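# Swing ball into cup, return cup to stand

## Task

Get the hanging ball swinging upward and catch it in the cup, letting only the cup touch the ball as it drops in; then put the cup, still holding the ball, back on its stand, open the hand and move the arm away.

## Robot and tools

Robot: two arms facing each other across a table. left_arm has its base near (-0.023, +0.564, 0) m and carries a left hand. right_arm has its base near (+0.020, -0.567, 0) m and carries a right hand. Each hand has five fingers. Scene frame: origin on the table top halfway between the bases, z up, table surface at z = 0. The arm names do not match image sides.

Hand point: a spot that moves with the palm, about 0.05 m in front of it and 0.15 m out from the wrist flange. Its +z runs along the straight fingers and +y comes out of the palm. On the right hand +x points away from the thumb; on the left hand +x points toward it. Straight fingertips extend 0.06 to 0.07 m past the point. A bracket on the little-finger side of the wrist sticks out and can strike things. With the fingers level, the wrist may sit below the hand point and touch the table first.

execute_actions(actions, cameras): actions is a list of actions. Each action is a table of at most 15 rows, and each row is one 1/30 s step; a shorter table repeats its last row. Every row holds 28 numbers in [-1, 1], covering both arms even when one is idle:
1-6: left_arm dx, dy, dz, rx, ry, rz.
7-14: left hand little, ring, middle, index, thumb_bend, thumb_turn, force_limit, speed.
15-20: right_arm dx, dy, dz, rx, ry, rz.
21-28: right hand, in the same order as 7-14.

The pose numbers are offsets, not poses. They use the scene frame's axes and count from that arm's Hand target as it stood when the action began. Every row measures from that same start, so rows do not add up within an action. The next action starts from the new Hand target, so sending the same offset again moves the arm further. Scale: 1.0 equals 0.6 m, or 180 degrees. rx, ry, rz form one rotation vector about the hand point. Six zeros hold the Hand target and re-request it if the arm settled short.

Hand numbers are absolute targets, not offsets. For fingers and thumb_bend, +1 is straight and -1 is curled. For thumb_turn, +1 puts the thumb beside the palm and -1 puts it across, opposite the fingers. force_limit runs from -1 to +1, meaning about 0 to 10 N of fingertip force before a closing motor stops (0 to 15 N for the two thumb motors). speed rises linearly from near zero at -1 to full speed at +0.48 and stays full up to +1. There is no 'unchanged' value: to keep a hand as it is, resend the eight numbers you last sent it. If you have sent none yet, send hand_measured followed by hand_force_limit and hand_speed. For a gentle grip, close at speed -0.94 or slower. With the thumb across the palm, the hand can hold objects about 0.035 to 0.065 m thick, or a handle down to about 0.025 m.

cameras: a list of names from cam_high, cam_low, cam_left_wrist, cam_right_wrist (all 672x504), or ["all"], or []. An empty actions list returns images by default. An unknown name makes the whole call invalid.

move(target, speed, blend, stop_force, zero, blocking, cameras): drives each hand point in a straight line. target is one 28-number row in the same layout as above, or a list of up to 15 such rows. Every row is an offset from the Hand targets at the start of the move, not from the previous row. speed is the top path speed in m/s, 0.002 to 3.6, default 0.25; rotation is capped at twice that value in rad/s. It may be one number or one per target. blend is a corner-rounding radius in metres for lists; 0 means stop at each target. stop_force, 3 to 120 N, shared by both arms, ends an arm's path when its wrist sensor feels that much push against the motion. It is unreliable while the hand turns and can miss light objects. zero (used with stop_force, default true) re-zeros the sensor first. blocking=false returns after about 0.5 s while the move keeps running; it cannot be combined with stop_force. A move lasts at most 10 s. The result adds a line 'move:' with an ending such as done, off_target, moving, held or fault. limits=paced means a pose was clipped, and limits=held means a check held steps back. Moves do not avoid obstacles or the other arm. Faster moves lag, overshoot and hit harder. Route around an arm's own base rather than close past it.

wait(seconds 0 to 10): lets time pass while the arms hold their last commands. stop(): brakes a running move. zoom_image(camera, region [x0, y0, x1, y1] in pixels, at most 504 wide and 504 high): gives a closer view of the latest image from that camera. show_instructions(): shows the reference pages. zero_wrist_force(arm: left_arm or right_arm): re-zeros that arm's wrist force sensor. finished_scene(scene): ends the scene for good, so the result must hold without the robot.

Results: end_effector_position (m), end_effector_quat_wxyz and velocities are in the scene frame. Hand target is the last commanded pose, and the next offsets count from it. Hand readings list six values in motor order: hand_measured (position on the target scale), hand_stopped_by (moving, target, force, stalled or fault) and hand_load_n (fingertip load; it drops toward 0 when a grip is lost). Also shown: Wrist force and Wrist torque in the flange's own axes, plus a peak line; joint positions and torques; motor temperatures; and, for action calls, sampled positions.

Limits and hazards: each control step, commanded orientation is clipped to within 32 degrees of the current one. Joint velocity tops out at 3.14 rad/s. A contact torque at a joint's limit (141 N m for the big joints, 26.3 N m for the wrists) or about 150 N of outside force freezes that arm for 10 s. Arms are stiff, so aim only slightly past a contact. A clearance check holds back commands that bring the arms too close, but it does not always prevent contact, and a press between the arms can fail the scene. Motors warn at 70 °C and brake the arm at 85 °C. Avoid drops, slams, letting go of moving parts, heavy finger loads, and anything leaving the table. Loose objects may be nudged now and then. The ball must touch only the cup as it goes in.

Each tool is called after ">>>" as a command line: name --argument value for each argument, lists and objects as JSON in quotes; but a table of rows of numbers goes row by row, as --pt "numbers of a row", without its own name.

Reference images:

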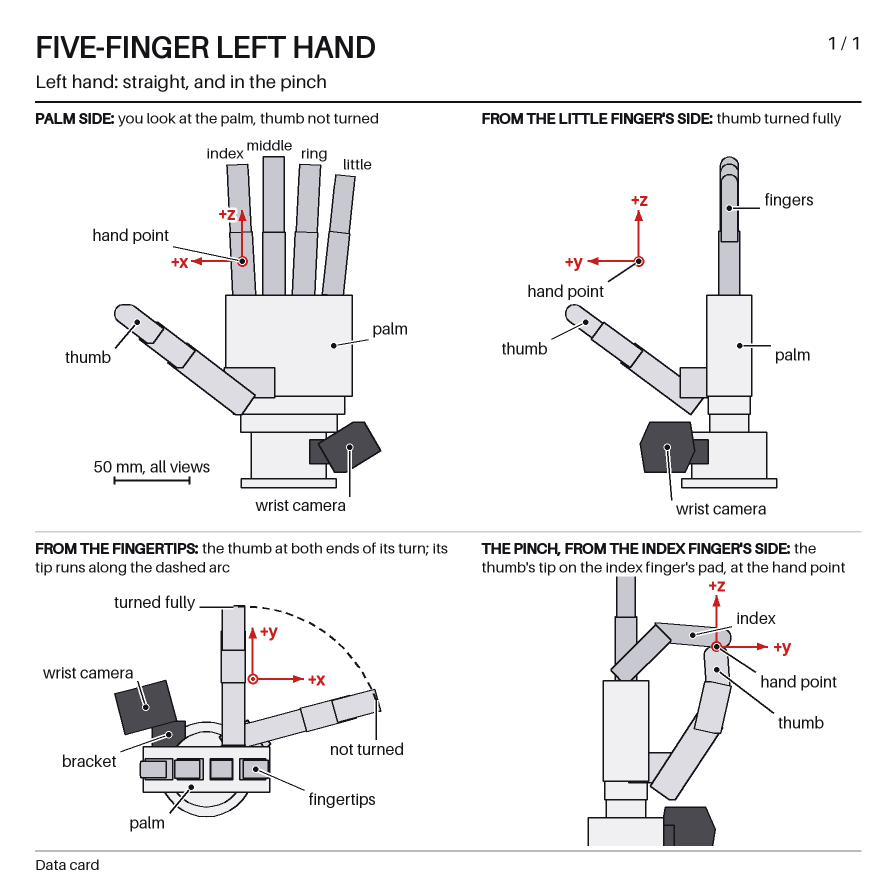

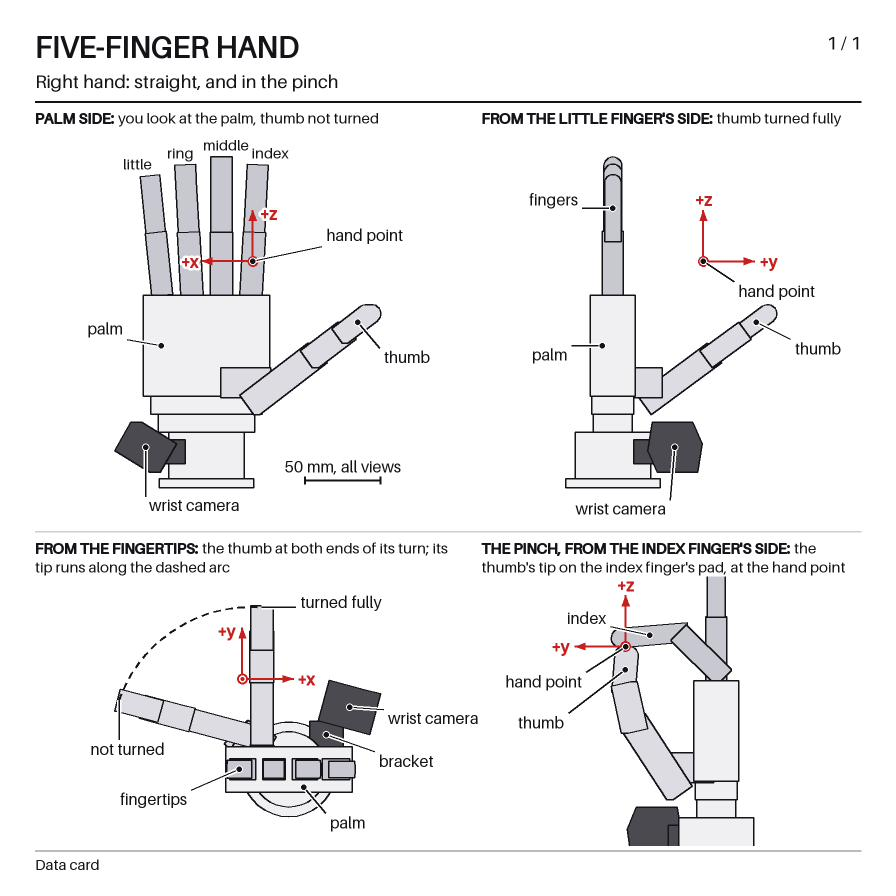

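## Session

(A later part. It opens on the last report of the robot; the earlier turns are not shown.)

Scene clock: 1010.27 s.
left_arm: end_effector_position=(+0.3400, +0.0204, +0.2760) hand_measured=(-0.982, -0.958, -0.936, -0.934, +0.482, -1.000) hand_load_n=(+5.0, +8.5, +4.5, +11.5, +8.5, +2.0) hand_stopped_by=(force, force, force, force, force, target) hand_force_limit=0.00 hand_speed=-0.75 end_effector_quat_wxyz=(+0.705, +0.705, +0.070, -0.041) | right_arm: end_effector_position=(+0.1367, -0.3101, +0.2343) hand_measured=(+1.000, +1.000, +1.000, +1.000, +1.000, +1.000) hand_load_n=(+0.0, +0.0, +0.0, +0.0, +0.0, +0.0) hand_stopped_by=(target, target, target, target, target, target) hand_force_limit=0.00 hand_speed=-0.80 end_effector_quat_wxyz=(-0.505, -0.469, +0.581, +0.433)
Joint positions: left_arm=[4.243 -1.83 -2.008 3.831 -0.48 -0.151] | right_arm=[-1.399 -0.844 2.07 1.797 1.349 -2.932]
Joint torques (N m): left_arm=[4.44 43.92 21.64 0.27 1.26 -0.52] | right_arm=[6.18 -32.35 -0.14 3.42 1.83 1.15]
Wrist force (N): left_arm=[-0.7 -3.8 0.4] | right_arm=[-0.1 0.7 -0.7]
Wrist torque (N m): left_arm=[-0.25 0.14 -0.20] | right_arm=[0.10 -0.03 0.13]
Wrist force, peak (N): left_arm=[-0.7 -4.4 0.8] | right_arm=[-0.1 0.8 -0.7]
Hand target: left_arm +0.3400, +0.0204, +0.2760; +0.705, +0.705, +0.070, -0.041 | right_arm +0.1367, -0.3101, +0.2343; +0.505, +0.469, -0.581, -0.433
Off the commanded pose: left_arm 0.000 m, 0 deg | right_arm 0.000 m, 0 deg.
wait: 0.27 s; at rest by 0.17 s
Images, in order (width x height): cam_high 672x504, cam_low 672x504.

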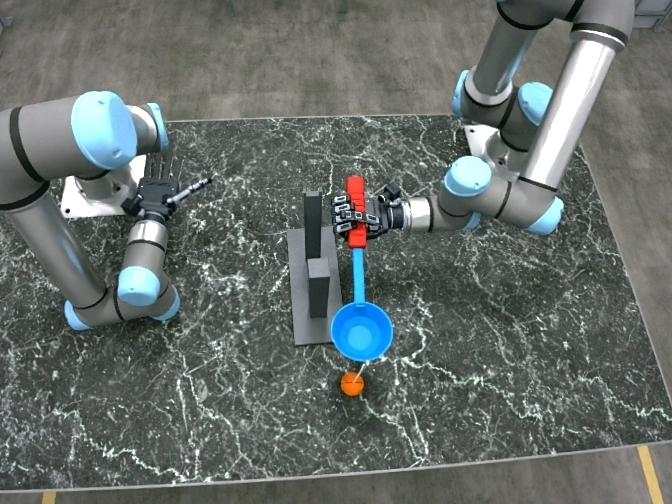

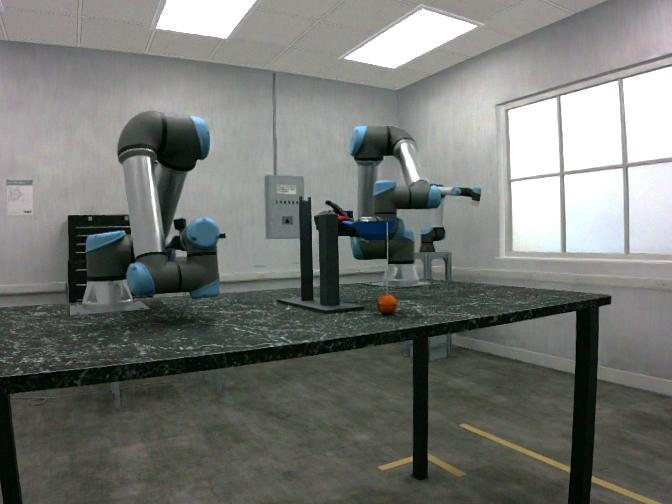

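>>> move --target '[0,-0.005,0.005,0,0,0,-1,-1,-1,-1,-1,-1,0,-0.75,0,0,0,0,0,0,1,1,1,1,1,1,0,-0.8]' --speed 0.002

>>> move --target '[0,0,0.5017,0,0,0,-1,-1,-1,-1,-1,-1,0,-0.75,0,0,0,0,0,0,1,1,1,1,1,1,0,-0.8]' --speed 0.1 --cameras '["cam_high","cam_low"]'

>>> wait --seconds 0.2 --cameras '["cam_high","cam_low"]'

>>> execute_actions --actions '[[[0,-0.00556,0,0,0,0,-1,-1,-1,-1,-1,-1,0,-0.75,0,0,0,0,0,0,1,1,1,1,1,1,0,-0.8],[0,-0.01667,0,0,0,0,-1,-1,-1,-1,-1,-1,0,-0.75,0,0,0,0,0,0,1,1,1,1,1,1,0,-0.8],[0,-0.03333,0,0,0,0,-1,-1,-1,-1,-1,-1,0,-0.75,0,0,0,0,0,0,1,1,1,1,1,1,0,-0.8],[0,-0.05556,0,0,0,0,-1,-1,-1,-1,-1,-1,0,-0.75,0,0,0,0,0,0,1,1,1,1,1,1,0,-0.8],[0,-0.07778,0,0,0,0,-1,-1,-1,-1,-1,-1,0,-0.75,0,0,0,0,0,0,1,1,1,1,1,1,0,-0.8],[0,-0.1,0,0,0,0,-1,-1,-1,-1,-1,-1,0,-0.75,0,0,0,0,0,0,1,1,1,1,1,1,0,-0.8],[0,-0.12222,0,0,0,0,-1,-1,-1,-1,-1,-1,0,-0.75,0,0,0,0,0,0,1,1,1,1,1,1,0,-0.8],[0,-0.14444,0,0,0,0,-1,-1,-1,-1,-1,-1,0,-0.75,0,0,0,0,0,0,1,1,1,1,1,1,0,-0.8],[0,-0.16667,0,0,0,0,-1,-1,-1,-1,-1,-1,0,-0.75,0,0,0,0,0,0,1,1,1,1,1,1,0,-0.8],[0,-0.18889,0,0,0,0,-1,-1,-1,-1,-1,-1,0,-0.75,0,0,0,0,0,0,1,1,1,1,1,1,0,-0.8],[0,-0.21111,0,0,0,0,-1,-1,-1,-1,-1,-1,0,-0.75,0,0,0,0,0,0,1,1,1,1,1,1,0,-0.8],[0,-0.23333,0,0,0,0,-1,-1,-1,-1,-1,-1,0,-0.75,0,0,0,0,0,0,1,1,1,1,1,1,0,-0.8],[0,-0.24667,0,0,0,0,-1,-1,-1,-1,-1,-1,0,-0.75,0,0,0,0,0,0,1,1,1,1,1,1,0,-0.8],[0,-0.25111,0,0,0,0,-1,-1,-1,-1,-1,-1,0,-0.75,0,0,0,0,0,0,1,1,1,1,1,1,0,-0.8],[0,-0.24667,0,0,0,0,-1,-1,-1,-1,-1,-1,0,-0.75,0,0,0,0,0,0,1,1,1,1,1,1,0,-0.8]],[[0,0.01333,0,0,0,0,-1,-1,-1,-1,-1,-1,0,-0.75,0,0,0,0,0,0,1,1,1,1,1,1,0,-0.8],[0,0.03556,0,0,0,0,-1,-1,-1,-1,-1,-1,0,-0.75,0,0,0,0,0,0,1,1,1,1,1,1,0,-0.8],[0,0.05778,0,0,0,0,-1,-1,-1,-1,-1,-1,0,-0.75,0,0,0,0,0,0,1,1,1,1,1,1,0,-0.8],[0,0.08,0,0,0,0,-1,-1,-1,-1,-1,-1,0,-0.75,0,0,0,0,0,0,1,1,1,1,1,1,0,-0.8],[0,0.10222,0,0,0,0,-1,-1,-1,-1,-1,-1,0,-0.75,0,0,0,0,0,0,1,1,1,1,1,1,0,-0.8],[0,0.12444,0,0,0,0,-1,-1,-1,-1,-1,-1,0,-0.75,0,0,0,0,0,0,1,1,1,1,1,1,0,-0.8],[0,0.14667,0,0,0,0,-1,-1,-1,-1,-1,-1,0,-0.75,0,0,0,0,0,0,1,1,1,1,1,1,0,-0.8],[0,0.16889,0,0,0,0,-1,-1,-1,-1,-1,-1,0,-0.75,0,0,0,0,0,0,1,1,1,1,1,1,0,-0.8],[0,0.19111,0,0,0,0,-1,-1,-1,-1,-1,-1,0,-0.75,0,0,0,0,0,0,1,1,1,1,1,1,0,-0.8],[0,0.21333,0,0,0,0,-1,-1,-1,-1,-1,-1,0,-0.75,0,0,0,0,0,0,1,1,1,1,1,1,0,-0.8],[0,0.23556,0,0,0,0,-1,-1,-1,-1,-1,-1,0,-0.75,0,0,0,0,0,0,1,1,1,1,1,1,0,-0.8],[0,0.24889,0,0,0,0,-1,-1,-1,-1,-1,-1,0,-0.75,0,0,0,0,0,0,1,1,1,1,1,1,0,-0.8],[0,0.25333,0,0,0,0,-1,-1,-1,-1,-1,-1,0,-0.75,0,0,0,0,0,0,1,1,1,1,1,1,0,-0.8],[0,0.24889,0,0,0,0,-1,-1,-1,-1,-1,-1,0,-0.75,0,0,0,0,0,0,1,1,1,1,1,1,0,-0.8],[0,0.23556,0,0,0,0,-1,-1,-1,-1,-1,-1,0,-0.75,0,0,0,0,0,0,1,1,1,1,1,1,0,-0.8]],[[0,-0.02222,0,0,0,0,-1,-1,-1,-1,-1,-1,0,-0.75,0,0,0,0,0,0,1,1,1,1,1,1,0,-0.8],[0,-0.04444,0,0,0,0,-1,-1,-1,-1,-1,-1,0,-0.75,0,0,0,0,0,0,1,1,1,1,1,1,0,-0.8],[0,-0.06667,0,0,0,0,-1,-1,-1,-1,-1,-1,0,-0.75,0,0,0,0,0,0,1,1,1,1,1,1,0,-0.8],[0,-0.08889,0,0,0,0,-1,-1,-1,-1,-1,-1,0,-0.75,0,0,0,0,0,0,1,1,1,1,1,1,0,-0.8],[0,-0.11111,0,0,0,0,-1,-1,-1,-1,-1,-1,0,-0.75,0,0,0,0,0,0,1,1,1,1,1,1,0,-0.8],[0,-0.13333,0,0,0,0,-1,-1,-1,-1,-1,-1,0,-0.75,0,0,0,0,0,0,1,1,1,1,1,1,0,-0.8],[0,-0.15556,0,0,0,0,-1,-1,-1,-1,-1,-1,0,-0.75,0,0,0,0,0,0,1,1,1,1,1,1,0,-0.8],[0,-0.17778,0,0,0,0,-1,-1,-1,-1,-1,-1,0,-0.75,0,0,0,0,0,0,1,1,1,1,1,1,0,-0.8],[0,-0.2,0,0,0,0,-1,-1,-1,-1,-1,-1,0,-0.75,0,0,0,0,0,0,1,1,1,1,1,1,0,-0.8],[0,-0.22222,0,0,0,0,-1,-1,-1,-1,-1,-1,0,-0.75,0,0,0,0,0,0,1,1,1,1,1,1,0,-0.8],[0,-0.24444,0,0,0,0,-1,-1,-1,-1,-1,-1,0,-0.75,0,0,0,0,0,0,1,1,1,1,1,1,0,-0.8],[0,-0.26667,0,0,0,0,-1,-1,-1,-1,-1,-1,0,-0.75,0,0,0,0,0,0,1,1,1,1,1,1,0,-0.8],[0,-0.27687,0,0,0,0,-1,-1,-1,-1,-1,-1,0,-0.75,0,0,0,0,0,0,1,1,1,1,1,1,0,-0.8],[0,-0.27505,0,0,0,0,-1,-1,-1,-1,-1,-1,0,-0.75,0,0,0,0,0,0,1,1,1,1,1,1,0,-0.8],[0,-0.26122,0,0,0,0,-1,-1,-1,-1,-1,-1,0,-0.75,0,0,0,0,0,0,1,1,1,1,1,1,0,-0.8]],[[0,0.02585,0,0,0,0,-1,-1,-1,-1,-1,-1,0,-0.75,0,0,0,0,0,0,1,1,1,1,1,1,0,-0.8],[0,0.06372,0,0,0,0,-1,-1,-1,-1,-1,-1,0,-0.75,0,0,0,0,0,0,1,1,1,1,1,1,0,-0.8],[0,0.10158,0,0,0,0,-1,-1,-1,-1,-1,-1,0,-0.75,0,0,0,0,0,0,1,1,1,1,1,1,0,-0.8],[0,0.13945,0,0,0,0,-1,-1,-1,-1,-1,-1,0,-0.75,0,0,0,0,0,0,1,1,1,1,1,1,0,-0.8],[0.003,0.17732,0,0,0,0,-1,-1,-1,-1,-1,-1,0,-0.75,0,0,0,0,0,0,1,1,1,1,1,1,0,-0.8],[0.01167,0.21518,0,0,0,0,-1,-1,-1,-1,-1,-1,0,-0.75,0,0,0,0,0,0,1,1,1,1,1,1,0,-0.8],[0.025,0.25238,0,0,0,0,-1,-1,-1,-1,-1,-1,0,-0.75,0,0,0,0,0,0,1,1,1,1,1,1,0,-0.8],[0.04133,0.28892,0,0,0,0,-1,-1,-1,-1,-1,-1,0,-0.75,0,0,0,0,0,0,1,1,1,1,1,1,0,-0.8],[0.05867,0.32478,-0.00417,0,0,0,-1,-1,-1,-1,-1,-1,0,-0.75,0,0,0,0,0,0,1,1,1,1,1,1,0,-0.8],[0.075,0.35998,-0.0125,0,0,0,-1,-1,-1,-1,-1,-1,0,-0.75,0,0,0,0,0,0,1,1,1,1,1,1,0,-0.8],[0.08833,0.39452,-0.025,0,0,0,-1,-1,-1,-1,-1,-1,0,-0.75,0,0,0,0,0,0,1,1,1,1,1,1,0,-0.8],[0.097,0.42838,-0.04167,0,0,0,-1,-1,-1,-1,-1,-1,0,-0.75,0,0,0,0,0,0,1,1,1,1,1,1,0,-0.8],[0.1,0.46158,-0.0625,0,0,0,-1,-1,-1,-1,-1,-1,0,-0.75,0,0,0,0,0,0,1,1,1,1,1,1,0,-0.8],[0.1,0.49412,-0.0875,0,0,0,-1,-1,-1,-1,-1,-1,0,-0.75,0,0,0,0,0,0,1,1,1,1,1,1,0,-0.8],[0.1,0.52598,-0.11667,0,0,0,-1,-1,-1,-1,-1,-1,0,-0.75,0,0,0,0,0,0,1,1,1,1,1,1,0,-0.8]],[[0,0.02783,-0.025,0,0,0,-1,-1,-1,-1,-1,-1,0,-0.75,0,0,0,0,0,0,1,1,1,1,1,1,0,-0.8],[0,0.05167,-0.04583,0,0,0,-1,-1,-1,-1,-1,-1,0,-0.75,0,0,0,0,0,0,1,1,1,1,1,1,0,-0.8],[0,0.0715,-0.0625,0,0,0,-1,-1,-1,-1,-1,-1,0,-0.75,0,0,0,0,0,0,1,1,1,1,1,1,0,-0.8],[0,0.08733,-0.075,0,0,0,-1,-1,-1,-1,-1,-1,0,-0.75,0,0,0,0,0,0,1,1,1,1,1,1,0,-0.8],[0,0.09917,-0.08333,0,0,0,-1,-1,-1,-1,-1,-1,0,-0.75,0,0,0,0,0,0,1,1,1,1,1,1,0,-0.8],[0,0.107,-0.0875,0,0,0,-1,-1,-1,-1,-1,-1,0,-0.75,0,0,0,0,0,0,1,1,1,1,1,1,0,-0.8],[0,0.11083,-0.0875,0,0,0,-1,-1,-1,-1,-1,-1,0,-0.75,0,0,0,0,0,0,1,1,1,1,1,1,0,-0.8]]]' --cameras '["cam_high","cam_low"]'

>>> wait --seconds 0.1 --cameras '["cam_high","cam_low"]'

>>> wait --seconds 0.1 --cameras '["cam_high","cam_low"]'

>>> wait --seconds 0.1 --cameras '["cam_high","cam_low"]'

Scene clock: 1092.13 s.
left_arm: end_effector_position=(+0.3400, +0.0173, +0.2791) hand_measured=(-0.982, -0.958, -0.936, -0.934, +0.482, -1.000) hand_load_n=(+4.5, +8.5, +4.5, +11.5, +8.5, +2.0) hand_stopped_by=(force, force, force, force, force, target) hand_force_limit=0.00 hand_speed=-0.75 end_effector_quat_wxyz=(+0.705, +0.705, +0.070, -0.041) | right_arm: end_effector_position=(+0.1367, -0.3101, +0.2343) hand_measured=(+1.000, +1.000, +1.000, +1.000, +1.000, +1.000) hand_load_n=(+0.0, +0.0, +0.0, +0.0, +0.0, +0.0) hand_stopped_by=(target, target, target, target, target, target) hand_force_limit=0.00 hand_speed=-0.80 end_effector_quat_wxyz=(-0.505, -0.469, +0.581, +0.433)
Joint positions: left_arm=[4.237 -1.829 -1.999 3.822 -0.487 -0.151] | right_arm=[-1.399 -0.844 2.07 1.797 1.349 -2.932]
Joint torques (N m): left_arm=[-6.38 44.06 27.53 0.5 -1.01 -1.75] | right_arm=[6.4 -32.57 -0.81 3.35 1.73 1.22]
Wrist force (N): left_arm=[-0.6 -4.4 0.7] | right_arm=[0.0 0.6 -0.6]
Wrist torque (N m): left_arm=[-0.32 0.15 -0.22] | right_arm=[0.09 -0.05 0.13]
Wrist force, peak (N): left_arm=[-0.5 -4.6 0.5] | right_arm=[-0.1 0.9 -0.7]
Hand target: left_arm +0.3400, +0.0174, +0.2790; +0.705, +0.705, +0.070, -0.041 | right_arm +0.1367, -0.3101, +0.2343; +0.505, +0.469, -0.581, -0.433
Off the commanded pose: left_arm 0.000 m, 0 deg | right_arm 0.000 m, 0 deg.
move: done

Scene clock: 1095.57 s.
left_arm: end_effector_position=(+0.3401, +0.0173, +0.5800) hand_measured=(-0.982, -0.958, -0.936, -0.934, +0.482, -1.000) hand_load_n=(+5.0, +8.5, +4.5, +11.5, +8.5, +2.0) hand_stopped_by=(force, force, force, force, force, target) hand_force_limit=0.00 hand_speed=-0.75 end_effector_quat_wxyz=(+0.705, +0.705, +0.070, -0.041) | right_arm: end_effector_position=(+0.1367, -0.3101, +0.2343) hand_measured=(+1.000, +1.000, +1.000, +1.000, +1.000, +1.000) hand_load_n=(+0.0, +0.0, +0.0, +0.0, +0.0, +0.0) hand_stopped_by=(target, target, target, target, target, target) hand_force_limit=0.00 hand_speed=-0.80 end_effector_quat_wxyz=(-0.505, -0.469, +0.581, +0.433)
Joint positions: left_arm=[4.237 -1.622 -1.421 3.036 -0.487 -0.151] | right_arm=[-1.399 -0.844 2.07 1.797 1.349 -2.932]
Joint torques (N m): left_arm=[5.93 26.74 17.33 2.04 1.06 1.41] | right_arm=[5.92 -32.53 0 3.29 1.75 1.1]
Wrist force (N): left_arm=[-0.7 -4.3 0.9] | right_arm=[-0.5 0.6 -0.6]
Wrist torque (N m): left_arm=[-0.30 0.17 -0.33] | right_arm=[0.08 0.02 0.10]
Wrist force, peak (N): left_arm=[-0.4 -6.1 0.7] | right_arm=[-0.1 0.9 -0.8]
Hand target: left_arm +0.3400, +0.0174, +0.5801; +0.705, +0.705, +0.070, -0.041 | right_arm +0.1367, -0.3101, +0.2343; +0.505, +0.469, -0.581, -0.433
Off the commanded pose: left_arm 0.000 m, 0 deg | right_arm 0.000 m, 0 deg.
move: done
Images, in order (width x height): cam_high 672x504, cam_low 672x504.

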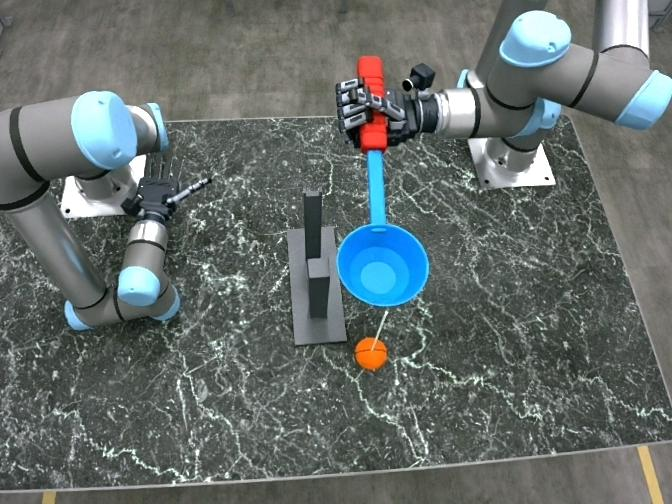

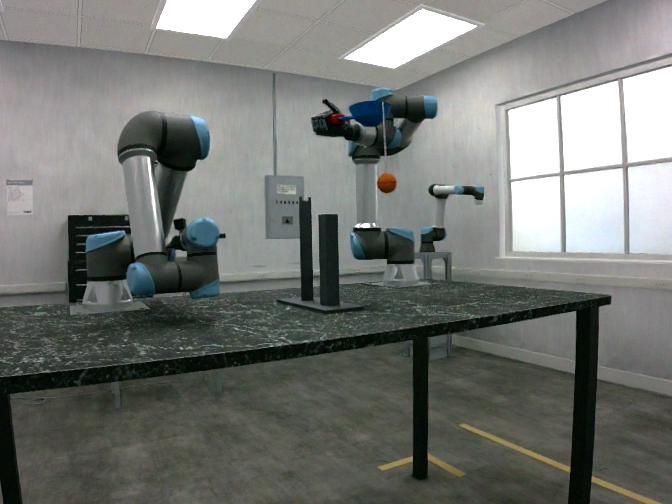

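Scene clock: 1095.77 s.
left_arm: end_effector_position=(+0.3401, +0.0173, +0.5800) hand_measured=(-0.982, -0.958, -0.936, -0.934, +0.482, -1.000) hand_load_n=(+5.0, +8.5, +4.5, +11.0, +8.5, +2.5) hand_stopped_by=(force, force, force, force, force, target) hand_force_limit=0.00 hand_speed=-0.75 end_effector_quat_wxyz=(+0.705, +0.705, +0.070, -0.041) | right_arm: end_effector_position=(+0.1367, -0.3101, +0.2343) hand_measured=(+1.000, +1.000, +1.000, +1.000, +1.000, +1.000) hand_load_n=(+0.0, +0.0, +0.0, +0.0, +0.0, +0.0) hand_stopped_by=(target, target, target, target, target, target) hand_force_limit=0.00 hand_speed=-0.80 end_effector_quat_wxyz=(-0.505, -0.469, +0.581, +0.433)
Joint positions: left_arm=[4.237 -1.622 -1.421 3.036 -0.487 -0.151] | right_arm=[-1.399 -0.844 2.07 1.797 1.349 -2.932]
Joint torques (N m): left_arm=[5.95 35 21.19 0.82 1.29 0.7] | right_arm=[5.91 -32.89 -0.49 3.34 1.86 1.01]
Wrist force (N): left_arm=[-0.5 -4.2 0.9] | right_arm=[-0.2 0.7 -0.7]
Wrist torque (N m): left_arm=[-0.29 0.15 -0.32] | right_arm=[0.11 -0.02 0.12]
Wrist force, peak (N): left_arm=[-0.6 -4.5 1.0] | right_arm=[-0.2 0.7 -0.7]
Hand target: left_arm +0.3400, +0.0174, +0.5801; +0.705, +0.705, +0.070, -0.041 | right_arm +0.1367, -0.3101, +0.2343; +0.505, +0.469, -0.581, -0.433
Off the commanded pose: left_arm 0.000 m, 0 deg | right_arm 0.000 m, 0 deg.
wait: 0.20 s; at rest by 0.17 s
Images, in order (width x height): cam_high 672x504, cam_low 672x504.

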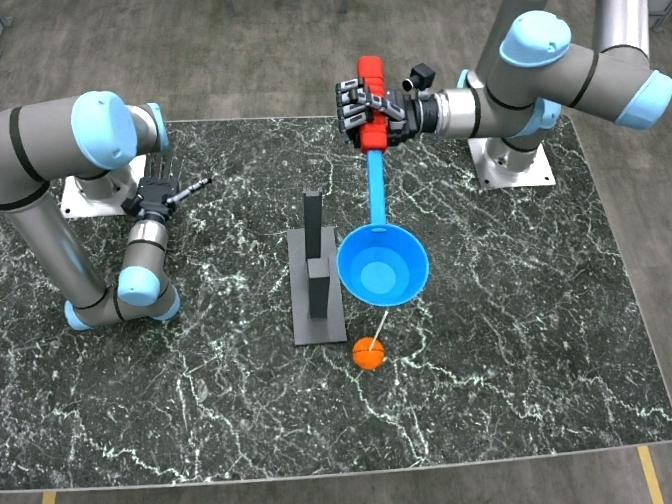

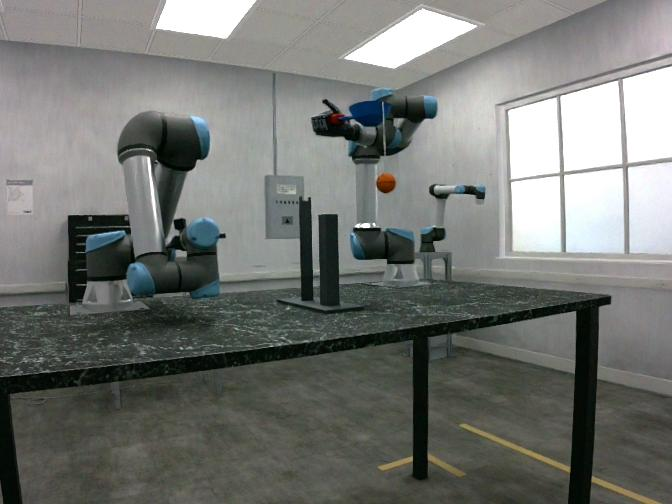

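Scene clock: 1098.67 s.
left_arm: end_effector_position=(+0.3983, +0.2169, +0.4702) hand_measured=(-0.982, -0.958, -0.936, -0.934, +0.482, -1.000) hand_load_n=(+1.5, +6.0, +3.5, +10.0, +8.0, +2.0) hand_stopped_by=(force, force, force, force, force, target) hand_force_limit=0.00 hand_speed=-0.75 end_effector_quat_wxyz=(+0.707, +0.703, +0.069, -0.041) | right_arm: end_effector_position=(+0.1367, -0.3101, +0.2343) hand_measured=(+1.000, +1.000, +1.000, +1.000, +1.000, +1.000) hand_load_n=(+0.0, +0.0, +0.0, +0.0, +0.5, +0.0) hand_stopped_by=(target, target, target, target, target, target) hand_force_limit=0.00 hand_speed=-0.80 end_effector_quat_wxyz=(-0.505, -0.469, +0.581, +0.433)
Joint positions: left_arm=[4.778 -1.526 -1.802 3.27 0.054 -0.098] | right_arm=[-1.399 -0.844 2.07 1.797 1.349 -2.932]
Joint torques (N m): left_arm=[7.37 10.38 31.45 1.39 0.64 -0.33] | right_arm=[5.97 -32.52 0.26 3.33 1.81 1.1]
Wrist force (N): left_arm=[-0.5 -4.2 0.8] | right_arm=[0.0 0.5 -0.4]
Wrist torque (N m): left_arm=[-0.27 0.10 -0.36] | right_arm=[0.05 -0.06 0.12]
Wrist force, peak (N): left_arm=[-0.5 -5.2 10.1] | right_arm=[0.1 0.8 -0.9]
Hand target: left_arm +0.3984, +0.2169, +0.4702; +0.705, +0.705, +0.070, -0.041 | right_arm +0.1367, -0.3101, +0.2343; +0.505, +0.469, -0.581, -0.433
Off the commanded pose: left_arm 0.000 m, 0 deg; position clipped at the end of an earlier action of this call | right_arm 0.000 m, 0 deg.
Step readings (end_effector_position of left_arm | right_arm):
0: (+0.3401, +0.0173, +0.5800) | (+0.1367, -0.3101, +0.2343)
1: (+0.3400, +0.0173, +0.5800) | (+0.1367, -0.3101, +0.2343)
2: (+0.3400, +0.0164, +0.5800) | (+0.1367, -0.3101, +0.2343)
4: (+0.3396, +0.0063, +0.5799) | (+0.1367, -0.3101, +0.2343)
8: (+0.3365, -0.0394, +0.5781) | (+0.1367, -0.3101, +0.2343)
15: (+0.3368, -0.1273, +0.5776) | (+0.1367, -0.3101, +0.2343)
16: (+0.3381, -0.1325, +0.5784) | (+0.1367, -0.3101, +0.2343)
17: (+0.3393, -0.1310, +0.5792) | (+0.1367, -0.3101, +0.2343)
19: (+0.3406, -0.1139, +0.5804) | (+0.1367, -0.3101, +0.2343)
23: (+0.3401, -0.0589, +0.5807) | (+0.1367, -0.3101, +0.2343)
30: (+0.3396, +0.0199, +0.5802) | (+0.1367, -0.3101, +0.2343)
31: (+0.3397, +0.0191, +0.5801) | (+0.1367, -0.3101, +0.2343)
32: (+0.3395, +0.0129, +0.5799) | (+0.1367, -0.3101, +0.2343)
34: (+0.3376, -0.0133, +0.5787) | (+0.1367, -0.3101, +0.2343)
38: (+0.3354, -0.0668, +0.5773) | (+0.1367, -0.3101, +0.2343)
45: (+0.3370, -0.1517, +0.5775) | (+0.1367, -0.3101, +0.2343)
46: (+0.3385, -0.1531, +0.5785) | (+0.1367, -0.3101, +0.2343)
47: (+0.3398, -0.1466, +0.5794) | (+0.1367, -0.3101, +0.2343)
49: (+0.3413, -0.1168, +0.5812) | (+0.1367, -0.3101, +0.2343)
53: (+0.3471, -0.0323, +0.5821) | (+0.1367, -0.3101, +0.2343)
60: (+0.3972, +0.1082, +0.5522) | (+0.1367, -0.3101, +0.2343)
61: (+0.3997, +0.1253, +0.5406) | (+0.1367, -0.3101, +0.2343)
62: (+0.4009, +0.1413, +0.5276) | (+0.1367, -0.3101, +0.2343)
64: (+0.4008, +0.1741, +0.4986) | (+0.1367, -0.3101, +0.2343)
68: (+0.3987, +0.2130, +0.4702) | (+0.1367, -0.3101, +0.2343)
75: (+0.3984, +0.2168, +0.4705) | (+0.1367, -0.3101, +0.2343)
Images, in order (width x height): cam_high 672x504, cam_low 672x504.

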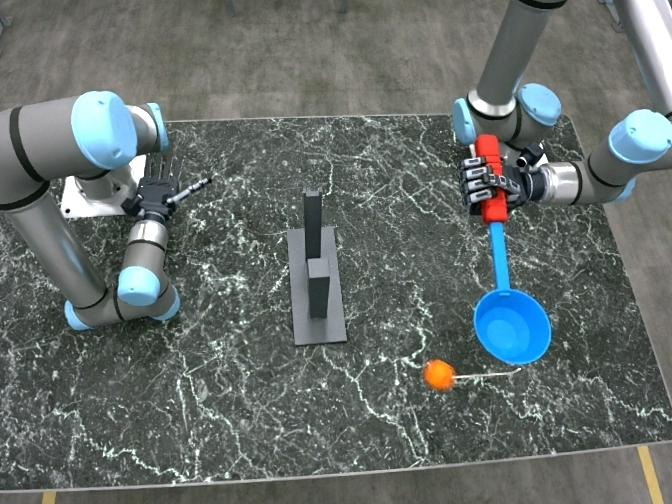

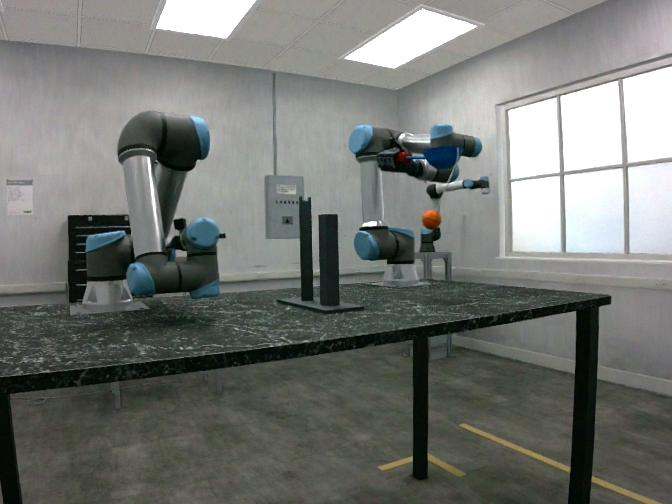

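Scene clock: 1098.77 s.
left_arm: end_effector_position=(+0.3984, +0.2169, +0.4702) hand_measured=(-0.982, -0.958, -0.936, -0.934, +0.482, -1.000) hand_load_n=(+1.5, +6.0, +3.5, +10.0, +8.5, +2.5) hand_stopped_by=(force, force, force, force, force, target) hand_force_limit=0.00 hand_speed=-0.75 end_effector_quat_wxyz=(+0.707, +0.703, +0.069, -0.041) | right_arm: end_effector_position=(+0.1367, -0.3101, +0.2343) hand_measured=(+1.000, +1.000, +1.000, +1.000, +1.000, +1.000) hand_load_n=(+0.0, +0.5, +0.0, +0.0, +0.0, +0.0) hand_stopped_by=(target, target, target, target, target, target) hand_force_limit=0.00 hand_speed=-0.80 end_effector_quat_wxyz=(-0.505, -0.469, +0.581, +0.433)
Joint positions: left_arm=[4.778 -1.526 -1.802 3.27 0.054 -0.098] | right_arm=[-1.399 -0.844 2.07 1.797 1.349 -2.932]
Joint torques (N m): left_arm=[7.39 8.8 31.36 1.56 -0.02 -1.64] | right_arm=[6.24 -32.95 -0.2 3.34 1.81 1.15]
Wrist force (N): left_arm=[-0.4 -4.2 0.8] | right_arm=[-0.1 0.3 -0.6]
Wrist torque (N m): left_arm=[-0.29 0.15 -0.33] | right_arm=[0.04 -0.04 0.11]
Wrist force, peak (N): left_arm=[-0.4 -4.5 0.9] | right_arm=[-0.2 0.9 -0.7]
Hand target: left_arm +0.3984, +0.2169, +0.4702; +0.705, +0.705, +0.070, -0.041 | right_arm +0.1367, -0.3101, +0.2343; +0.505, +0.469, -0.581, -0.433
Off the commanded pose: left_arm 0.000 m, 0 deg | right_arm 0.000 m, 0 deg.
wait: 0.10 s; no rest
Images, in order (width x height): cam_high 672x504, cam_low 672x504.

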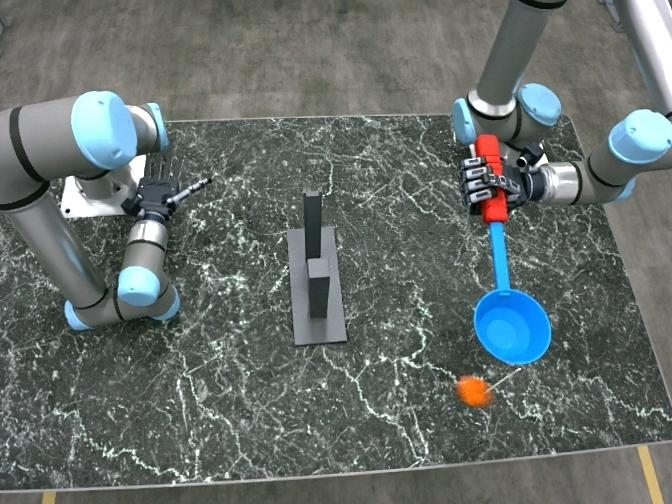

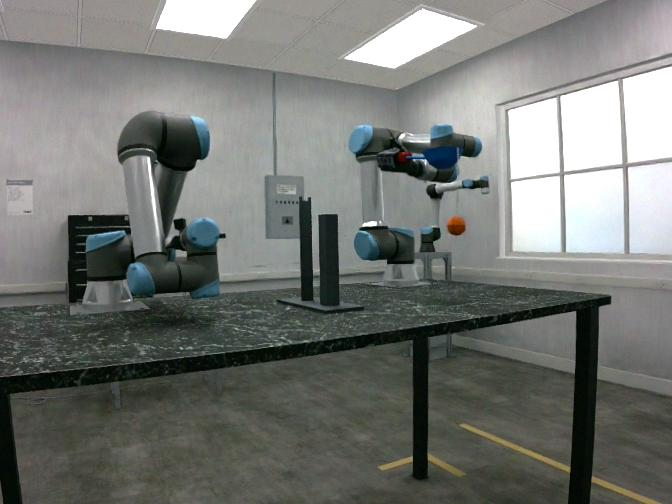

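Scene clock: 1098.87 s.
left_arm: end_effector_position=(+0.3984, +0.2169, +0.4702) hand_measured=(-0.982, -0.958, -0.936, -0.934, +0.482, -1.000) hand_load_n=(+2.0, +6.0, +3.5, +10.0, +8.0, +2.0) hand_stopped_by=(force, force, force, force, force, target) hand_force_limit=0.00 hand_speed=-0.75 end_effector_quat_wxyz=(+0.707, +0.703, +0.069, -0.041) | right_arm: end_effector_position=(+0.1367, -0.3101, +0.2343) hand_measured=(+1.000, +1.000, +1.000, +1.000, +1.000, +1.000) hand_load_n=(+0.0, +0.0, +0.0, +0.0, +0.0, +0.0) hand_stopped_by=(target, target, target, target, target, target) hand_force_limit=0.00 hand_speed=-0.80 end_effector_quat_wxyz=(-0.505, -0.469, +0.581, +0.433)
Joint positions: left_arm=[4.778 -1.526 -1.802 3.27 0.054 -0.098] | right_arm=[-1.399 -0.844 2.07 1.797 1.349 -2.932]
Joint torques (N m): left_arm=[6.89 9.19 32.43 1.29 -0.19 -1.75] | right_arm=[6.09 -32.4 -0.55 3.29 1.84 1.13]
Wrist force (N): left_arm=[-0.4 -4.1 0.5] | right_arm=[-0.3 0.6 -0.5]
Wrist torque (N m): left_arm=[-0.27 0.15 -0.28] | right_arm=[0.07 0.00 0.10]
Wrist force, peak (N): left_arm=[-0.8 -4.3 0.7] | right_arm=[-0.1 0.7 -0.7]
Hand target: left_arm +0.3984, +0.2169, +0.4702; +0.705, +0.705, +0.070, -0.041 | right_arm +0.1367, -0.3101, +0.2343; +0.505, +0.469, -0.581, -0.433
Off the commanded pose: left_arm 0.000 m, 0 deg | right_arm 0.000 m, 0 deg.
wait: 0.10 s; no rest
Images, in order (width x height): cam_high 672x504, cam_low 672x504.

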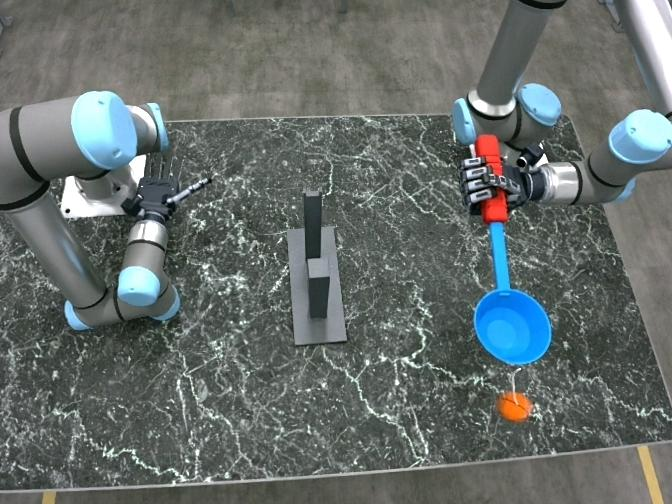

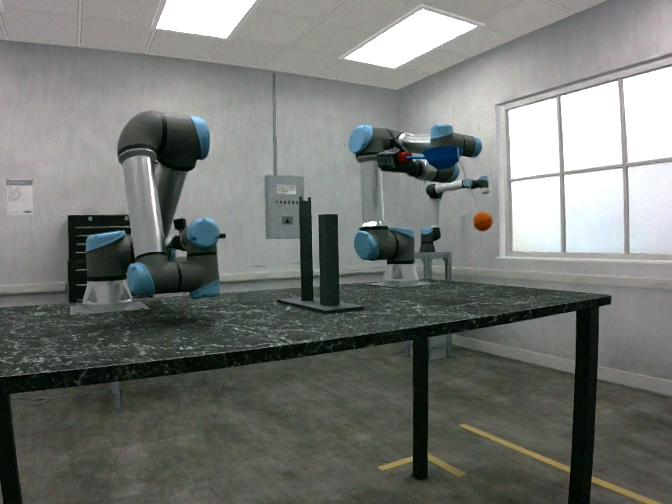

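Scene clock: 1098.97 s.
left_arm: end_effector_position=(+0.3984, +0.2169, +0.4702) hand_measured=(-0.982, -0.958, -0.936, -0.934, +0.482, -1.000) hand_load_n=(+1.5, +6.0, +3.5, +10.0, +8.0, +2.0) hand_stopped_by=(force, force, force, force, force, target) hand_force_limit=0.00 hand_speed=-0.75 end_effector_quat_wxyz=(+0.707, +0.703, +0.069, -0.041) | right_arm: end_effector_position=(+0.1367, -0.3101, +0.2343) hand_measured=(+1.000, +1.000, +1.000, +1.000, +1.000, +1.000) hand_load_n=(+0.0, +0.0, +0.0, +0.0, +0.0, +0.0) hand_stopped_by=(target, target, target, target, target, target) hand_force_limit=0.00 hand_speed=-0.80 end_effector_quat_wxyz=(-0.505, -0.469, +0.581, +0.433)
Joint positions: left_arm=[4.778 -1.526 -1.802 3.27 0.054 -0.098] | right_arm=[-1.399 -0.844 2.07 1.797 1.349 -2.932]
Joint torques (N m): left_arm=[6.25 9.43 31.96 1.63 -0.52 -1.55] | right_arm=[5.83 -32.7 -0.41 3.27 1.81 1.23]
Wrist force (N): left_arm=[-0.5 -4.0 1.0] | right_arm=[-0.3 0.3 -0.6]
Wrist torque (N m): left_arm=[-0.28 0.17 -0.28] | right_arm=[0.03 -0.01 0.10]
Wrist force, peak (N): left_arm=[-0.5 -4.0 1.0] | right_arm=[-0.1 0.5 -0.6]
Hand target: left_arm +0.3984, +0.2169, +0.4702; +0.705, +0.705, +0.070, -0.041 | right_arm +0.1367, -0.3101, +0.2343; +0.505, +0.469, -0.581, -0.433
Off the commanded pose: left_arm 0.000 m, 0 deg | right_arm 0.000 m, 0 deg.
wait: 0.10 s; no rest
Images, in order (width x height): cam_high 672x504, cam_low 672x504.

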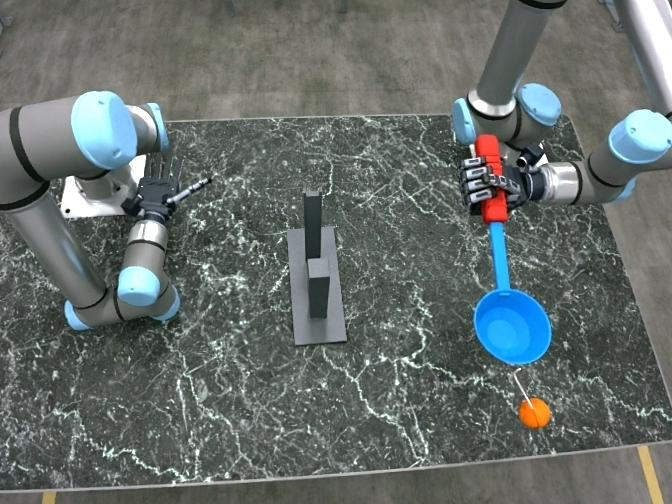

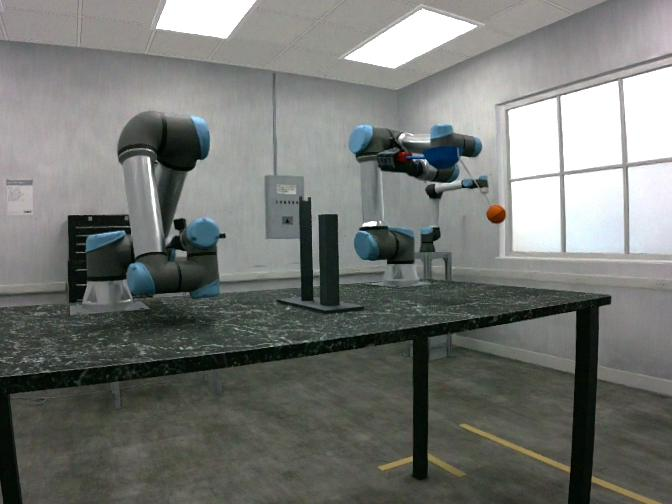

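>>> move --pt "-0.0973 -0.3325 -0.0 0 0 0 -1 -1 -1 -1 -1 -1 0 -0.75 0 0 0 0 0 0 1 1 1 1 1 1 0 -0.8" --pt "-0.0973 -0.3325 -0.29 0 0 0 -1 -1 -1 -1 -1 -1 0 -0.75 0 0 0 0 0 0 1 1 1 1 1 1 0 -0.8" --pt "-0.0973 -0.3325 -0.3303 0 0 0 -1 -1 -1 -1 -1 -1 0 -0.75 0 0 0 0 0 0 1 1 1 1 1 1 0 -0.8" --speed '[0.2,0.15,0.03]' --blend '[0.02,0,0]'

>>> wait --seconds 1.5

>>> move --target '[0,0,0.0217,0,0,0,-1,-1,-1,-1,-1,-1,0,-0.75,0,0,0,0,0,0,1,1,1,1,1,1,0,-0.8]' --speed 0.003

>>> move --target '[0,0,-0.015,0,0,0,-1,-1,-1,-1,-1,-1,0,-0.75,0,0,0,0,0,0,1,1,1,1,1,1,0,-0.8]' --speed 0.002

>>> wait --seconds 1.5 --cameras '["cam_high","cam_low"]'

>>> zoom_image --camera "cam_high" --region '[310, 290, 430, 410]'

>>> wait --seconds 0.25 --cameras '["cam_high","cam_low"]'

>>> zoom_image --camera "cam_high" --region '[310, 290, 430, 410]'

>>> zoom_image --camera "cam_low" --region '[330, 200, 450, 320]'

Scene clock: 1187.60 s.
left_arm: end_effector_position=(+0.3400, +0.0174, +0.2717) hand_measured=(-0.982, -0.958, -0.936, -0.934, +0.482, -1.000) hand_load_n=(+1.5, +6.0, +3.5, +10.5, +8.0, +2.0) hand_stopped_by=(force, force, force, force, force, target) hand_force_limit=0.00 hand_speed=-0.75 end_effector_quat_wxyz=(+0.705, +0.705, +0.070, -0.041) | right_arm: end_effector_position=(+0.1367, -0.3101, +0.2343) hand_measured=(+1.000, +1.000, +1.000, +1.000, +1.000, +1.000) hand_load_n=(+0.0, +0.5, +0.0, +0.0, +0.0, +0.0) hand_stopped_by=(target, target, target, target, target, target) hand_force_limit=0.00 hand_speed=-0.80 end_effector_quat_wxyz=(-0.505, -0.469, +0.581, +0.433)
Joint positions: left_arm=[4.237 -1.841 -2.007 3.841 -0.486 -0.151] | right_arm=[-1.399 -0.844 2.07 1.797 1.349 -2.932]
Joint torques (N m): left_arm=[-7.48 44.67 23.74 -0.06 1 -1.71] | right_arm=[6.05 -33.14 -0.24 3.36 1.74 1.11]
Wrist force (N): left_arm=[-0.6 -3.7 0.8] | right_arm=[0.1 0.5 -0.6]
Wrist torque (N m): left_arm=[-0.27 0.16 -0.17] | right_arm=[0.07 -0.08 0.13]
Wrist force, peak (N): left_arm=[-0.3 -6.6 1.0] | right_arm=[-0.1 0.4 -1.3]
Hand target: left_arm +0.3400, +0.0174, +0.2720; +0.705, +0.705, +0.070, -0.041 | right_arm +0.1367, -0.3101, +0.2343; +0.505, +0.469, -0.581, -0.433
Off the commanded pose: left_arm 0.000 m, 0 deg | right_arm 0.000 m, 0 deg.
move: done

Scene clock: 1189.10 s.
left_arm: end_effector_position=(+0.3400, +0.0174, +0.2720) hand_measured=(-0.982, -0.958, -0.936, -0.934, +0.482, -1.000) hand_load_n=(+1.5, +6.0, +3.5, +10.0, +8.0, +2.0) hand_stopped_by=(force, force, force, force, force, target) hand_force_limit=0.00 hand_speed=-0.75 end_effector_quat_wxyz=(+0.705, +0.705, +0.070, -0.041) | right_arm: end_effector_position=(+0.1367, -0.3101, +0.2343) hand_measured=(+1.000, +1.000, +1.000, +1.000, +1.000, +1.000) hand_load_n=(-0.5, +0.0, -0.5, +0.0, +0.0, +0.0) hand_stopped_by=(target, target, target, target, target, target) hand_force_limit=0.00 hand_speed=-0.80 end_effector_quat_wxyz=(-0.505, -0.469, +0.581, +0.433)
Joint positions: left_arm=[4.237 -1.841 -2.007 3.841 -0.486 -0.151] | right_arm=[-1.399 -0.844 2.07 1.797 1.349 -2.932]
Joint torques (N m): left_arm=[-6.37 43.43 27.3 0.06 -0.83 -2.02] | right_arm=[5.5 -33.6 -0.55 3.32 1.77 1.11]
Wrist force (N): left_arm=[-0.7 -3.7 0.9] | right_arm=[0.1 0.7 -0.8]
Wrist torque (N m): left_arm=[-0.26 0.15 -0.16] | right_arm=[0.11 -0.06 0.14]
Wrist force, peak (N): left_arm=[-0.6 -3.9 1.0] | right_arm=[0.0 0.7 -1.0]
Hand target: left_arm +0.3400, +0.0174, +0.2720; +0.705, +0.705, +0.070, -0.041 | right_arm +0.1367, -0.3101, +0.2343; +0.505, +0.469, -0.581, -0.433
Off the commanded pose: left_arm 0.000 m, 0 deg | right_arm 0.000 m, 0 deg.
wait: 1.50 s; at rest by 0.17 s

Scene clock: 1193.67 s.
left_arm: end_effector_position=(+0.3400, +0.0174, +0.2850) hand_measured=(-0.982, -0.958, -0.936, -0.934, +0.482, -1.000) hand_load_n=(+1.5, +5.5, +4.0, +10.0, +8.0, +2.0) hand_stopped_by=(force, force, force, force, force, target) hand_force_limit=0.00 hand_speed=-0.75 end_effector_quat_wxyz=(+0.705, +0.705, +0.070, -0.041) | right_arm: end_effector_position=(+0.1367, -0.3101, +0.2343) hand_measured=(+1.000, +1.000, +1.000, +1.000, +1.000, +1.000) hand_load_n=(+0.0, +0.0, +0.0, +0.0, +0.0, +0.0) hand_stopped_by=(target, target, target, target, target, target) hand_force_limit=0.00 hand_speed=-0.80 end_effector_quat_wxyz=(-0.505, -0.469, +0.581, +0.433)
Joint positions: left_arm=[4.237 -1.819 -1.993 3.805 -0.486 -0.151] | right_arm=[-1.399 -0.844 2.07 1.797 1.349 -2.932]
Joint torques (N m): left_arm=[-2.89 40.62 28.53 0.66 -0.72 -0.08] | right_arm=[6.4 -34.15 0.02 3.22 1.87 1.2]
Wrist force (N): left_arm=[-0.8 -4.1 0.9] | right_arm=[-0.4 0.5 -0.3]
Wrist torque (N m): left_arm=[-0.29 0.18 -0.25] | right_arm=[0.05 0.00 0.11]
Wrist force, peak (N): left_arm=[-0.6 -4.4 0.9] | right_arm=[-0.2 0.8 -0.8]
Hand target: left_arm +0.3400, +0.0174, +0.2850; +0.705, +0.705, +0.070, -0.041 | right_arm +0.1367, -0.3101, +0.2343; +0.505, +0.469, -0.581, -0.433
Off the commanded pose: left_arm 0.000 m, 0 deg | right_arm 0.000 m, 0 deg.
move: done

Scene clock: 1198.40 s.
left_arm: end_effector_position=(+0.3400, +0.0174, +0.2760) hand_measured=(-0.982, -0.958, -0.936, -0.934, +0.482, -1.000) hand_load_n=(+1.5, +6.0, +3.5, +10.0, +8.5, +2.5) hand_stopped_by=(force, force, force, force, force, target) hand_force_limit=0.00 hand_speed=-0.75 end_effector_quat_wxyz=(+0.705, +0.705, +0.070, -0.041) | right_arm: end_effector_position=(+0.1367, -0.3101, +0.2343) hand_measured=(+1.000, +1.000, +1.000, +1.000, +1.000, +1.000) hand_load_n=(+0.0, +0.0, +0.0, +0.0, +0.0, +0.0) hand_stopped_by=(target, target, target, target, target, target) hand_force_limit=0.00 hand_speed=-0.80 end_effector_quat_wxyz=(-0.505, -0.469, +0.581, +0.433)
Joint positions: left_arm=[4.237 -1.834 -2.003 3.83 -0.486 -0.151] | right_arm=[-1.399 -0.844 2.07 1.797 1.349 -2.932]
Joint torques (N m): left_arm=[1.76 22.27 9.23 2.3 -0.23 2.3] | right_arm=[5.35 -34.05 -0.25 3.34 1.85 1.24]
Wrist force (N): left_arm=[-0.5 -3.8 0.9] | right_arm=[0.0 0.5 -0.9]
Wrist torque (N m): left_arm=[-0.27 0.13 -0.15] | right_arm=[0.09 -0.04 0.14]
Wrist force, peak (N): left_arm=[-0.4 -4.4 0.9] | right_arm=[-0.3 1.0 -0.8]
Hand target: left_arm +0.3400, +0.0174, +0.2760; +0.705, +0.705, +0.070, -0.041 | right_arm +0.1367, -0.3101, +0.2343; +0.505, +0.469, -0.581, -0.433
Off the commanded pose: left_arm 0.000 m, 0 deg | right_arm 0.000 m, 0 deg.
move: done

Scene clock: 1199.90 s.
left_arm: end_effector_position=(+0.3400, +0.0174, +0.2760) hand_measured=(-0.982, -0.958, -0.936, -0.934, +0.482, -1.000) hand_load_n=(+1.5, +5.5, +3.5, +10.0, +8.0, +2.0) hand_stopped_by=(force, force, force, force, force, target) hand_force_limit=0.00 hand_speed=-0.75 end_effector_quat_wxyz=(+0.705, +0.705, +0.070, -0.041) | right_arm: end_effector_position=(+0.1367, -0.3101, +0.2343) hand_measured=(+1.000, +1.000, +1.000, +1.000, +1.000, +1.000) hand_load_n=(+0.0, +0.0, +0.0, +0.0, +0.0, +0.0) hand_stopped_by=(target, target, target, target, target, target) hand_force_limit=0.00 hand_speed=-0.80 end_effector_quat_wxyz=(-0.505, -0.469, +0.581, +0.433)
Joint positions: left_arm=[4.237 -1.834 -2.003 3.83 -0.486 -0.151] | right_arm=[-1.399 -0.844 2.07 1.797 1.349 -2.932]
Joint torques (N m): left_arm=[3.62 35.44 17.1 0.26 0 1.17] | right_arm=[5.69 -34.01 -0.15 3.3 1.84 1.19]
Wrist force (N): left_arm=[-0.5 -3.6 0.9] | right_arm=[-0.1 0.4 -0.6]
Wrist torque (N m): left_arm=[-0.24 0.14 -0.16] | right_arm=[0.06 -0.03 0.12]
Wrist force, peak (N): left_arm=[-0.7 -4.0 0.8] | right_arm=[-0.2 0.7 -1.0]
Hand target: left_arm +0.3400, +0.0174, +0.2760; +0.705, +0.705, +0.070, -0.041 | right_arm +0.1367, -0.3101, +0.2343; +0.505, +0.469, -0.581, -0.433
Off the commanded pose: left_arm 0.000 m, 0 deg | right_arm 0.000 m, 0 deg.
wait: 1.50 s; at rest by 0.17 s
Images, in order (width x height): cam_high 672x504, cam_low 672x504.

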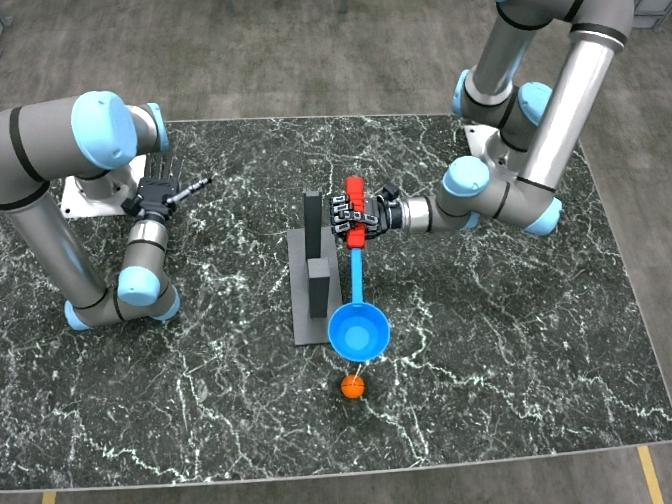

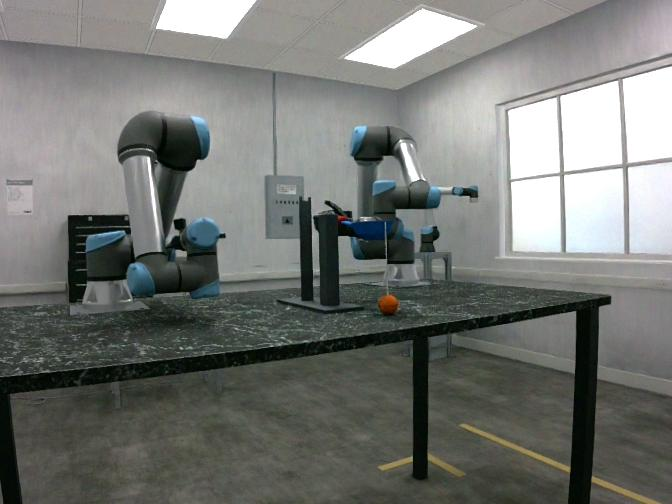

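Scaled by 4.200 from the camera's 672x504 image, which has a finer 960x720 frame.

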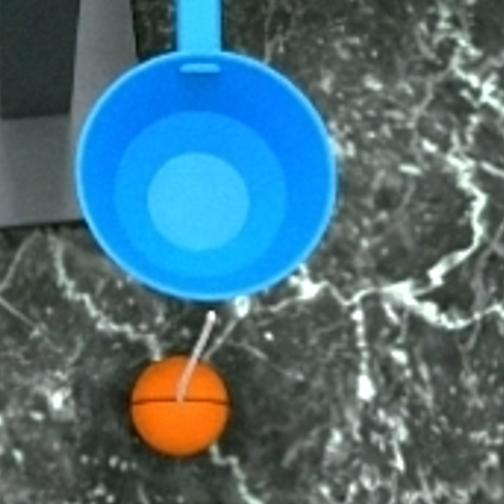

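Scene clock: 1200.17 s.
left_arm: end_effector_position=(+0.3400, +0.0174, +0.2760) hand_measured=(-0.982, -0.958, -0.936, -0.934, +0.482, -1.000) hand_load_n=(+1.5, +5.5, +3.5, +10.0, +8.0, +2.0) hand_stopped_by=(force, force, force, force, force, target) hand_force_limit=0.00 hand_speed=-0.75 end_effector_quat_wxyz=(+0.705, +0.705, +0.070, -0.041) | right_arm: end_effector_position=(+0.1367, -0.3101, +0.2343) hand_measured=(+1.000, +1.000, +1.000, +1.000, +1.000, +1.000) hand_load_n=(+0.0, +0.0, +0.0, +0.0, +0.0, +0.0) hand_stopped_by=(target, target, target, target, target, target) hand_force_limit=0.00 hand_speed=-0.80 end_effector_quat_wxyz=(-0.505, -0.469, +0.581, +0.433)
Joint positions: left_arm=[4.237 -1.834 -2.003 3.83 -0.486 -0.151] | right_arm=[-1.399 -0.844 2.07 1.797 1.349 -2.932]
Joint torques (N m): left_arm=[4.27 37.81 19.81 0.33 0.02 0.78] | right_arm=[5.87 -33.52 -0.07 3.38 1.78 1.16]
Wrist force (N): left_arm=[-0.5 -3.5 0.8] | right_arm=[0.2 0.2 -0.7]
Wrist torque (N m): left_arm=[-0.24 0.13 -0.15] | right_arm=[0.03 -0.08 0.13]
Wrist force, peak (N): left_arm=[-0.7 -3.8 1.2] | right_arm=[-0.3 0.7 -1.3]
Hand target: left_arm +0.3400, +0.0174, +0.2760; +0.705, +0.705, +0.070, -0.041 | right_arm +0.1367, -0.3101, +0.2343; +0.505, +0.469, -0.581, -0.433
Off the commanded pose: left_arm 0.000 m, 0 deg | right_arm 0.000 m, 0 deg.
wait: 0.27 s; at rest by 0.17 s
Images, in order (width x height): cam_high 672x504, cam_low 672x504.

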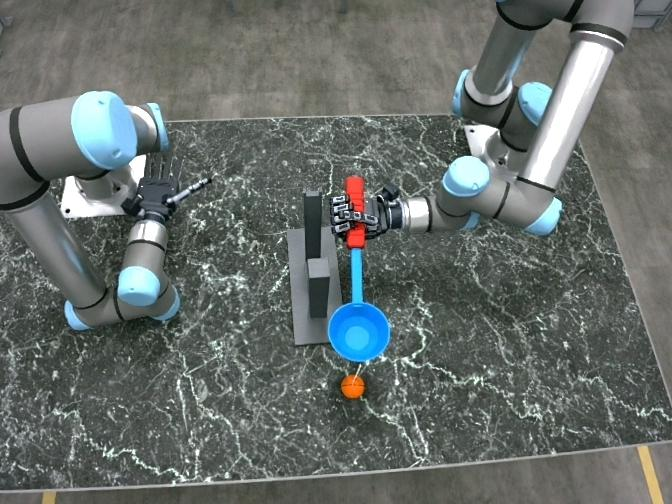

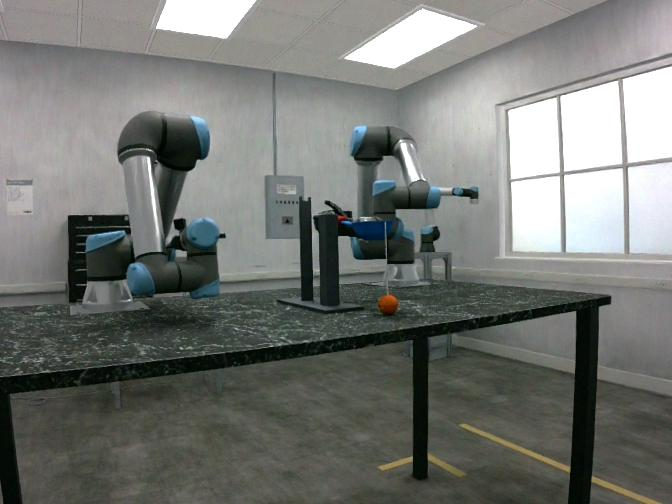

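Scaled by 4.200 from the camera's 672x504 image, which has a finer 960x720 frame.

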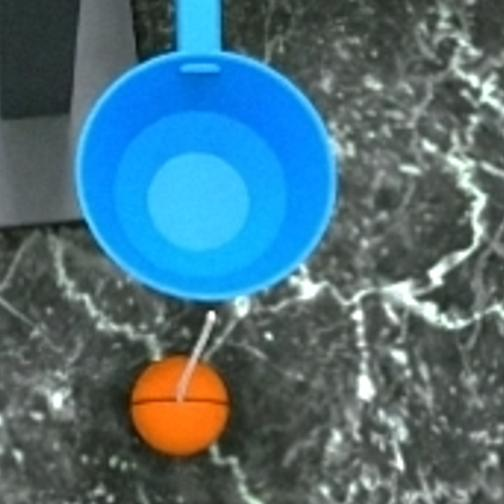

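Scaled by 4.200 from the camera's 672x504 image, which has a finer 960x720 frame.

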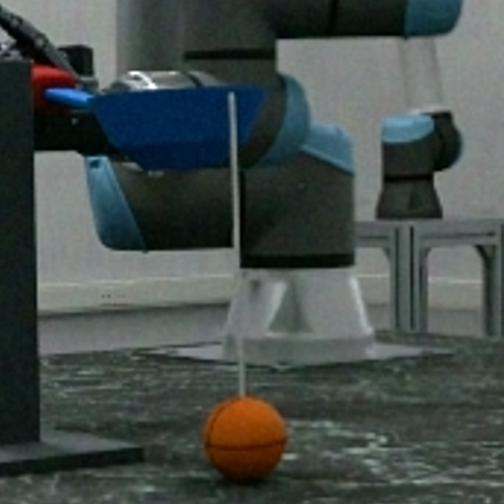

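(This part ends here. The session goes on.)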